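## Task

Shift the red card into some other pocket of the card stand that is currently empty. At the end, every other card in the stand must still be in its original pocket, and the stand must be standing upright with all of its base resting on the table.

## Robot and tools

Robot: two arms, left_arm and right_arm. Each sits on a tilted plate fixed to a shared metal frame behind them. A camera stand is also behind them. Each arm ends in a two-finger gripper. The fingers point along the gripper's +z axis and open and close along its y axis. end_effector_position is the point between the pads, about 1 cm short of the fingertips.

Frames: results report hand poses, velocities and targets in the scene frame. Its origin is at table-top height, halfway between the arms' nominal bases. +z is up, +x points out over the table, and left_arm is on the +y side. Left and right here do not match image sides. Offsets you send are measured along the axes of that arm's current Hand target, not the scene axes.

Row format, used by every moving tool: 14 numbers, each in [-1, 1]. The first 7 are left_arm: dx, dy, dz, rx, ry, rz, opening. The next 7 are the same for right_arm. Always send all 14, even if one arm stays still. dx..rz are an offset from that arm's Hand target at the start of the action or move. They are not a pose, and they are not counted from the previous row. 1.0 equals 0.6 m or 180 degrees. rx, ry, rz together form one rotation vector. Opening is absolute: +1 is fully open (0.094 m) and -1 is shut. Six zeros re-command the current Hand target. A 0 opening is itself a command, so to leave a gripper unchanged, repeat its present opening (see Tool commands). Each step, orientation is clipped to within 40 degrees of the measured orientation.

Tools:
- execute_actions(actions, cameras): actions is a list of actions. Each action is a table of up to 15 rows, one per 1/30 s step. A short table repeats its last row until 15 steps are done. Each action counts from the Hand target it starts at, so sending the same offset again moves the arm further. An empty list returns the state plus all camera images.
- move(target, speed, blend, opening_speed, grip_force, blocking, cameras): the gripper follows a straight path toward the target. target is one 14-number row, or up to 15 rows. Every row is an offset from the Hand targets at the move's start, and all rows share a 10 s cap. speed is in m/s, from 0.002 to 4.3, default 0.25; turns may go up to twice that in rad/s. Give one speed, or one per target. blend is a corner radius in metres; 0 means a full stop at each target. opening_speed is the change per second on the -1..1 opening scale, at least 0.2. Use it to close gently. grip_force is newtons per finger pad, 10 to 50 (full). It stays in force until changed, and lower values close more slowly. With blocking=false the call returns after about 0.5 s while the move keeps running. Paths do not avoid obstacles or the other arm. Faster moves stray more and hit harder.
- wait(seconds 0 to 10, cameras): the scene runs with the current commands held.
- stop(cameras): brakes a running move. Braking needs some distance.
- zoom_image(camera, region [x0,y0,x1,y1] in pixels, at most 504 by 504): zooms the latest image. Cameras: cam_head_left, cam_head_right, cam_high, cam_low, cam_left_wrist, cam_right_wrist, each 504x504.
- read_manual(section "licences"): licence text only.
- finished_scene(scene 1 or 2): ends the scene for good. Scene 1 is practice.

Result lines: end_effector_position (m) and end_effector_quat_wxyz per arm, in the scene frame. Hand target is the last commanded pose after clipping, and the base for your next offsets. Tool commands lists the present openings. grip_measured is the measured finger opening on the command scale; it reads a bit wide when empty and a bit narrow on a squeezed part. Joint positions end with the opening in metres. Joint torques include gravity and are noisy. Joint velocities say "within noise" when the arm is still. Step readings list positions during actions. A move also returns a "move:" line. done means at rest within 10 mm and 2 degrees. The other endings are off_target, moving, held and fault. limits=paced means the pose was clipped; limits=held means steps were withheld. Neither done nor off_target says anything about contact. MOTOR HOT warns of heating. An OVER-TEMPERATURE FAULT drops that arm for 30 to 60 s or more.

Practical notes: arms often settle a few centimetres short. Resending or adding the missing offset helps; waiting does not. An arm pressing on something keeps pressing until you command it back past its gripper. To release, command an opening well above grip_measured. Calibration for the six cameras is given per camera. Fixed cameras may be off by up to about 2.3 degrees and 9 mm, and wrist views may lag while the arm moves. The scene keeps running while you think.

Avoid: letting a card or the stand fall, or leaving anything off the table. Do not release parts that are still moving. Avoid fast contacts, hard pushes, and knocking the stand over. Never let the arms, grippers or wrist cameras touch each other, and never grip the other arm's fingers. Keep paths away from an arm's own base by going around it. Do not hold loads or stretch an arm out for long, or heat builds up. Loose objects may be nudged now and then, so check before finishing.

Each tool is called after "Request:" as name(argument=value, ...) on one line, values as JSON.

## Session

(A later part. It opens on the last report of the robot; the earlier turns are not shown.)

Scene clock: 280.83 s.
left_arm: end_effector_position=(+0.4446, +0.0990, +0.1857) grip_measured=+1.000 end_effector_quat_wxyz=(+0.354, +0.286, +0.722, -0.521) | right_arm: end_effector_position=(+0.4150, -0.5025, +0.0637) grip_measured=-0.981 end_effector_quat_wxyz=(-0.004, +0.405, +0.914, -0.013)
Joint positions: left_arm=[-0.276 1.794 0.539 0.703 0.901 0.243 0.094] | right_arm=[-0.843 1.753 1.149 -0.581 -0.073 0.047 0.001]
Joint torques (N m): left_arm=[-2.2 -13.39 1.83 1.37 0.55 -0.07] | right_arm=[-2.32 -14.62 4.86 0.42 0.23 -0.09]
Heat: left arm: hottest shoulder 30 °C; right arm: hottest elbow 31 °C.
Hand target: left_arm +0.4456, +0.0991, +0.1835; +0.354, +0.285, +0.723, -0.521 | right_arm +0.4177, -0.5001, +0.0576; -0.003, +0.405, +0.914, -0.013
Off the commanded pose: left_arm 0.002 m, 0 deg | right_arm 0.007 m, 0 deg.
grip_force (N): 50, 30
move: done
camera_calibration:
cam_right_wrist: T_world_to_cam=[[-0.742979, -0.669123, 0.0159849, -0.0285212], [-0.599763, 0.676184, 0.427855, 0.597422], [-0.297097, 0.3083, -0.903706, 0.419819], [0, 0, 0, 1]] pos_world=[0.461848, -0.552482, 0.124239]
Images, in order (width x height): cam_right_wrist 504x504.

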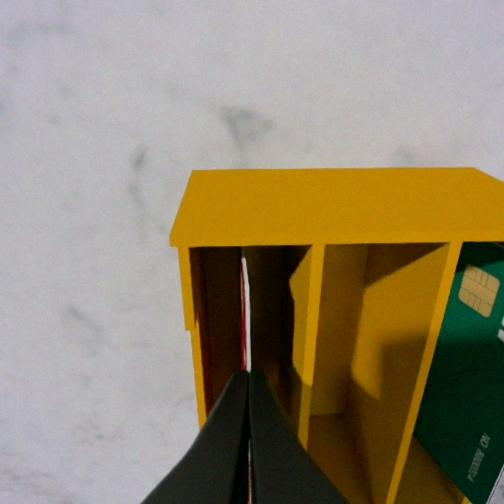

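Request:
move(target=[[0,0,0,0,0,0,1, 0,0,0.0015,0,0,0,-1],[0,0,0,0,0,0,1, 0,0,0.0015,0,0,0,-0.3],[0,0,0,0,0,0,1, -0.029,-0.0011,-0.0397,0,-0.0175,0,-0.3],[0,0,0,0,0,0,1, -0.0294,-0.0033,-0.123,0,-0.009,0,-0.3]], speed=[0.02,0.02,0.06,0.08], opening_speed=0.4, cameras=["cam_right_wrist","cam_head_right","cam_head_left","cam_high"])

Scene clock: 290.43 s.
left_arm: end_effector_position=(+0.4446, +0.0990, +0.1857) grip_measured=+1.000 end_effector_quat_wxyz=(+0.354, +0.286, +0.722, -0.521) | right_arm: end_effector_position=(+0.4152, -0.4964, +0.1088) grip_measured=-0.303 end_effector_quat_wxyz=(-0.014, +0.406, +0.914, -0.009)
Joint positions: left_arm=[-0.276 1.794 0.539 0.703 0.901 0.243 0.094] | right_arm=[-0.843 1.657 1.149 -0.7 -0.072 0.047 0.033]
Joint torques (N m): left_arm=[-1.79 -13.63 1.8 1.54 0.57 -0.04] | right_arm=[-3.6 -17.79 8.29 -0.61 0.02 -0.22]
Heat: left arm: hottest shoulder 30 °C; right arm: hottest shoulder 30 °C.
Hand target: left_arm +0.4456, +0.0991, +0.1835; +0.354, +0.285, +0.723, -0.521 | right_arm +0.4293, -0.5129, +0.1315; +0.010, +0.405, +0.914, -0.019
Off the commanded pose: left_arm 0.002 m, 0 deg | right_arm 0.031 m, 3 deg.
grip_force (N): 50, 30
move: off_target (right_arm)
camera_calibration:
cam_right_wrist: T_world_to_cam=[[-0.744455, -0.667444, 0.0174845, -0.0237795], [-0.591094, 0.671021, 0.447593, 0.565757], [-0.310476, 0.322877, -0.894067, 0.470539], [0, 0, 0, 1]] pos_world=[0.462804, -0.547432, 0.16788]
Images, in order (width x height): cam_head_left 504x504, cam_head_right 504x504, cam_high 504x504, cam_right_wrist 504x504.

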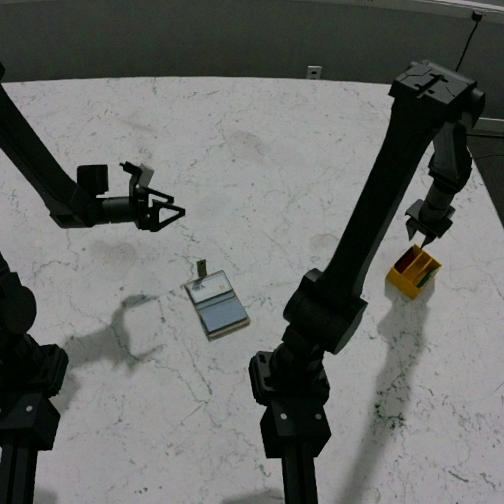

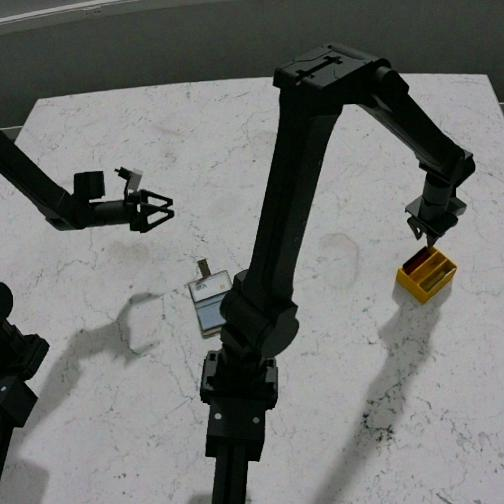

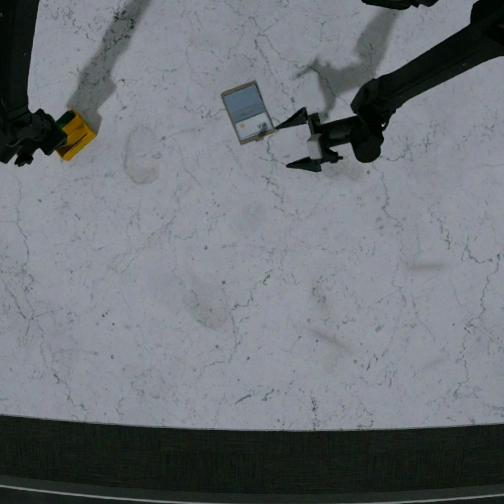

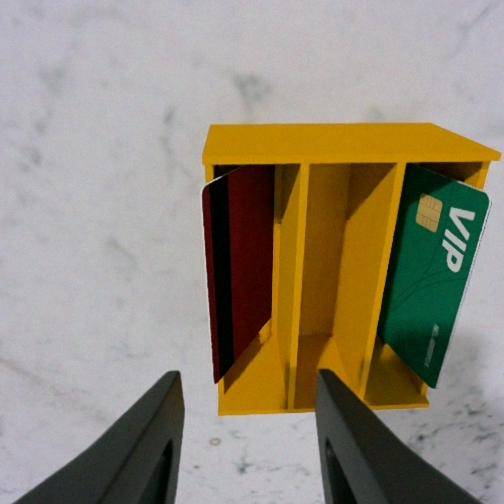

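Request:
finished_scene(scene=2)

The scene is finished: the task was done.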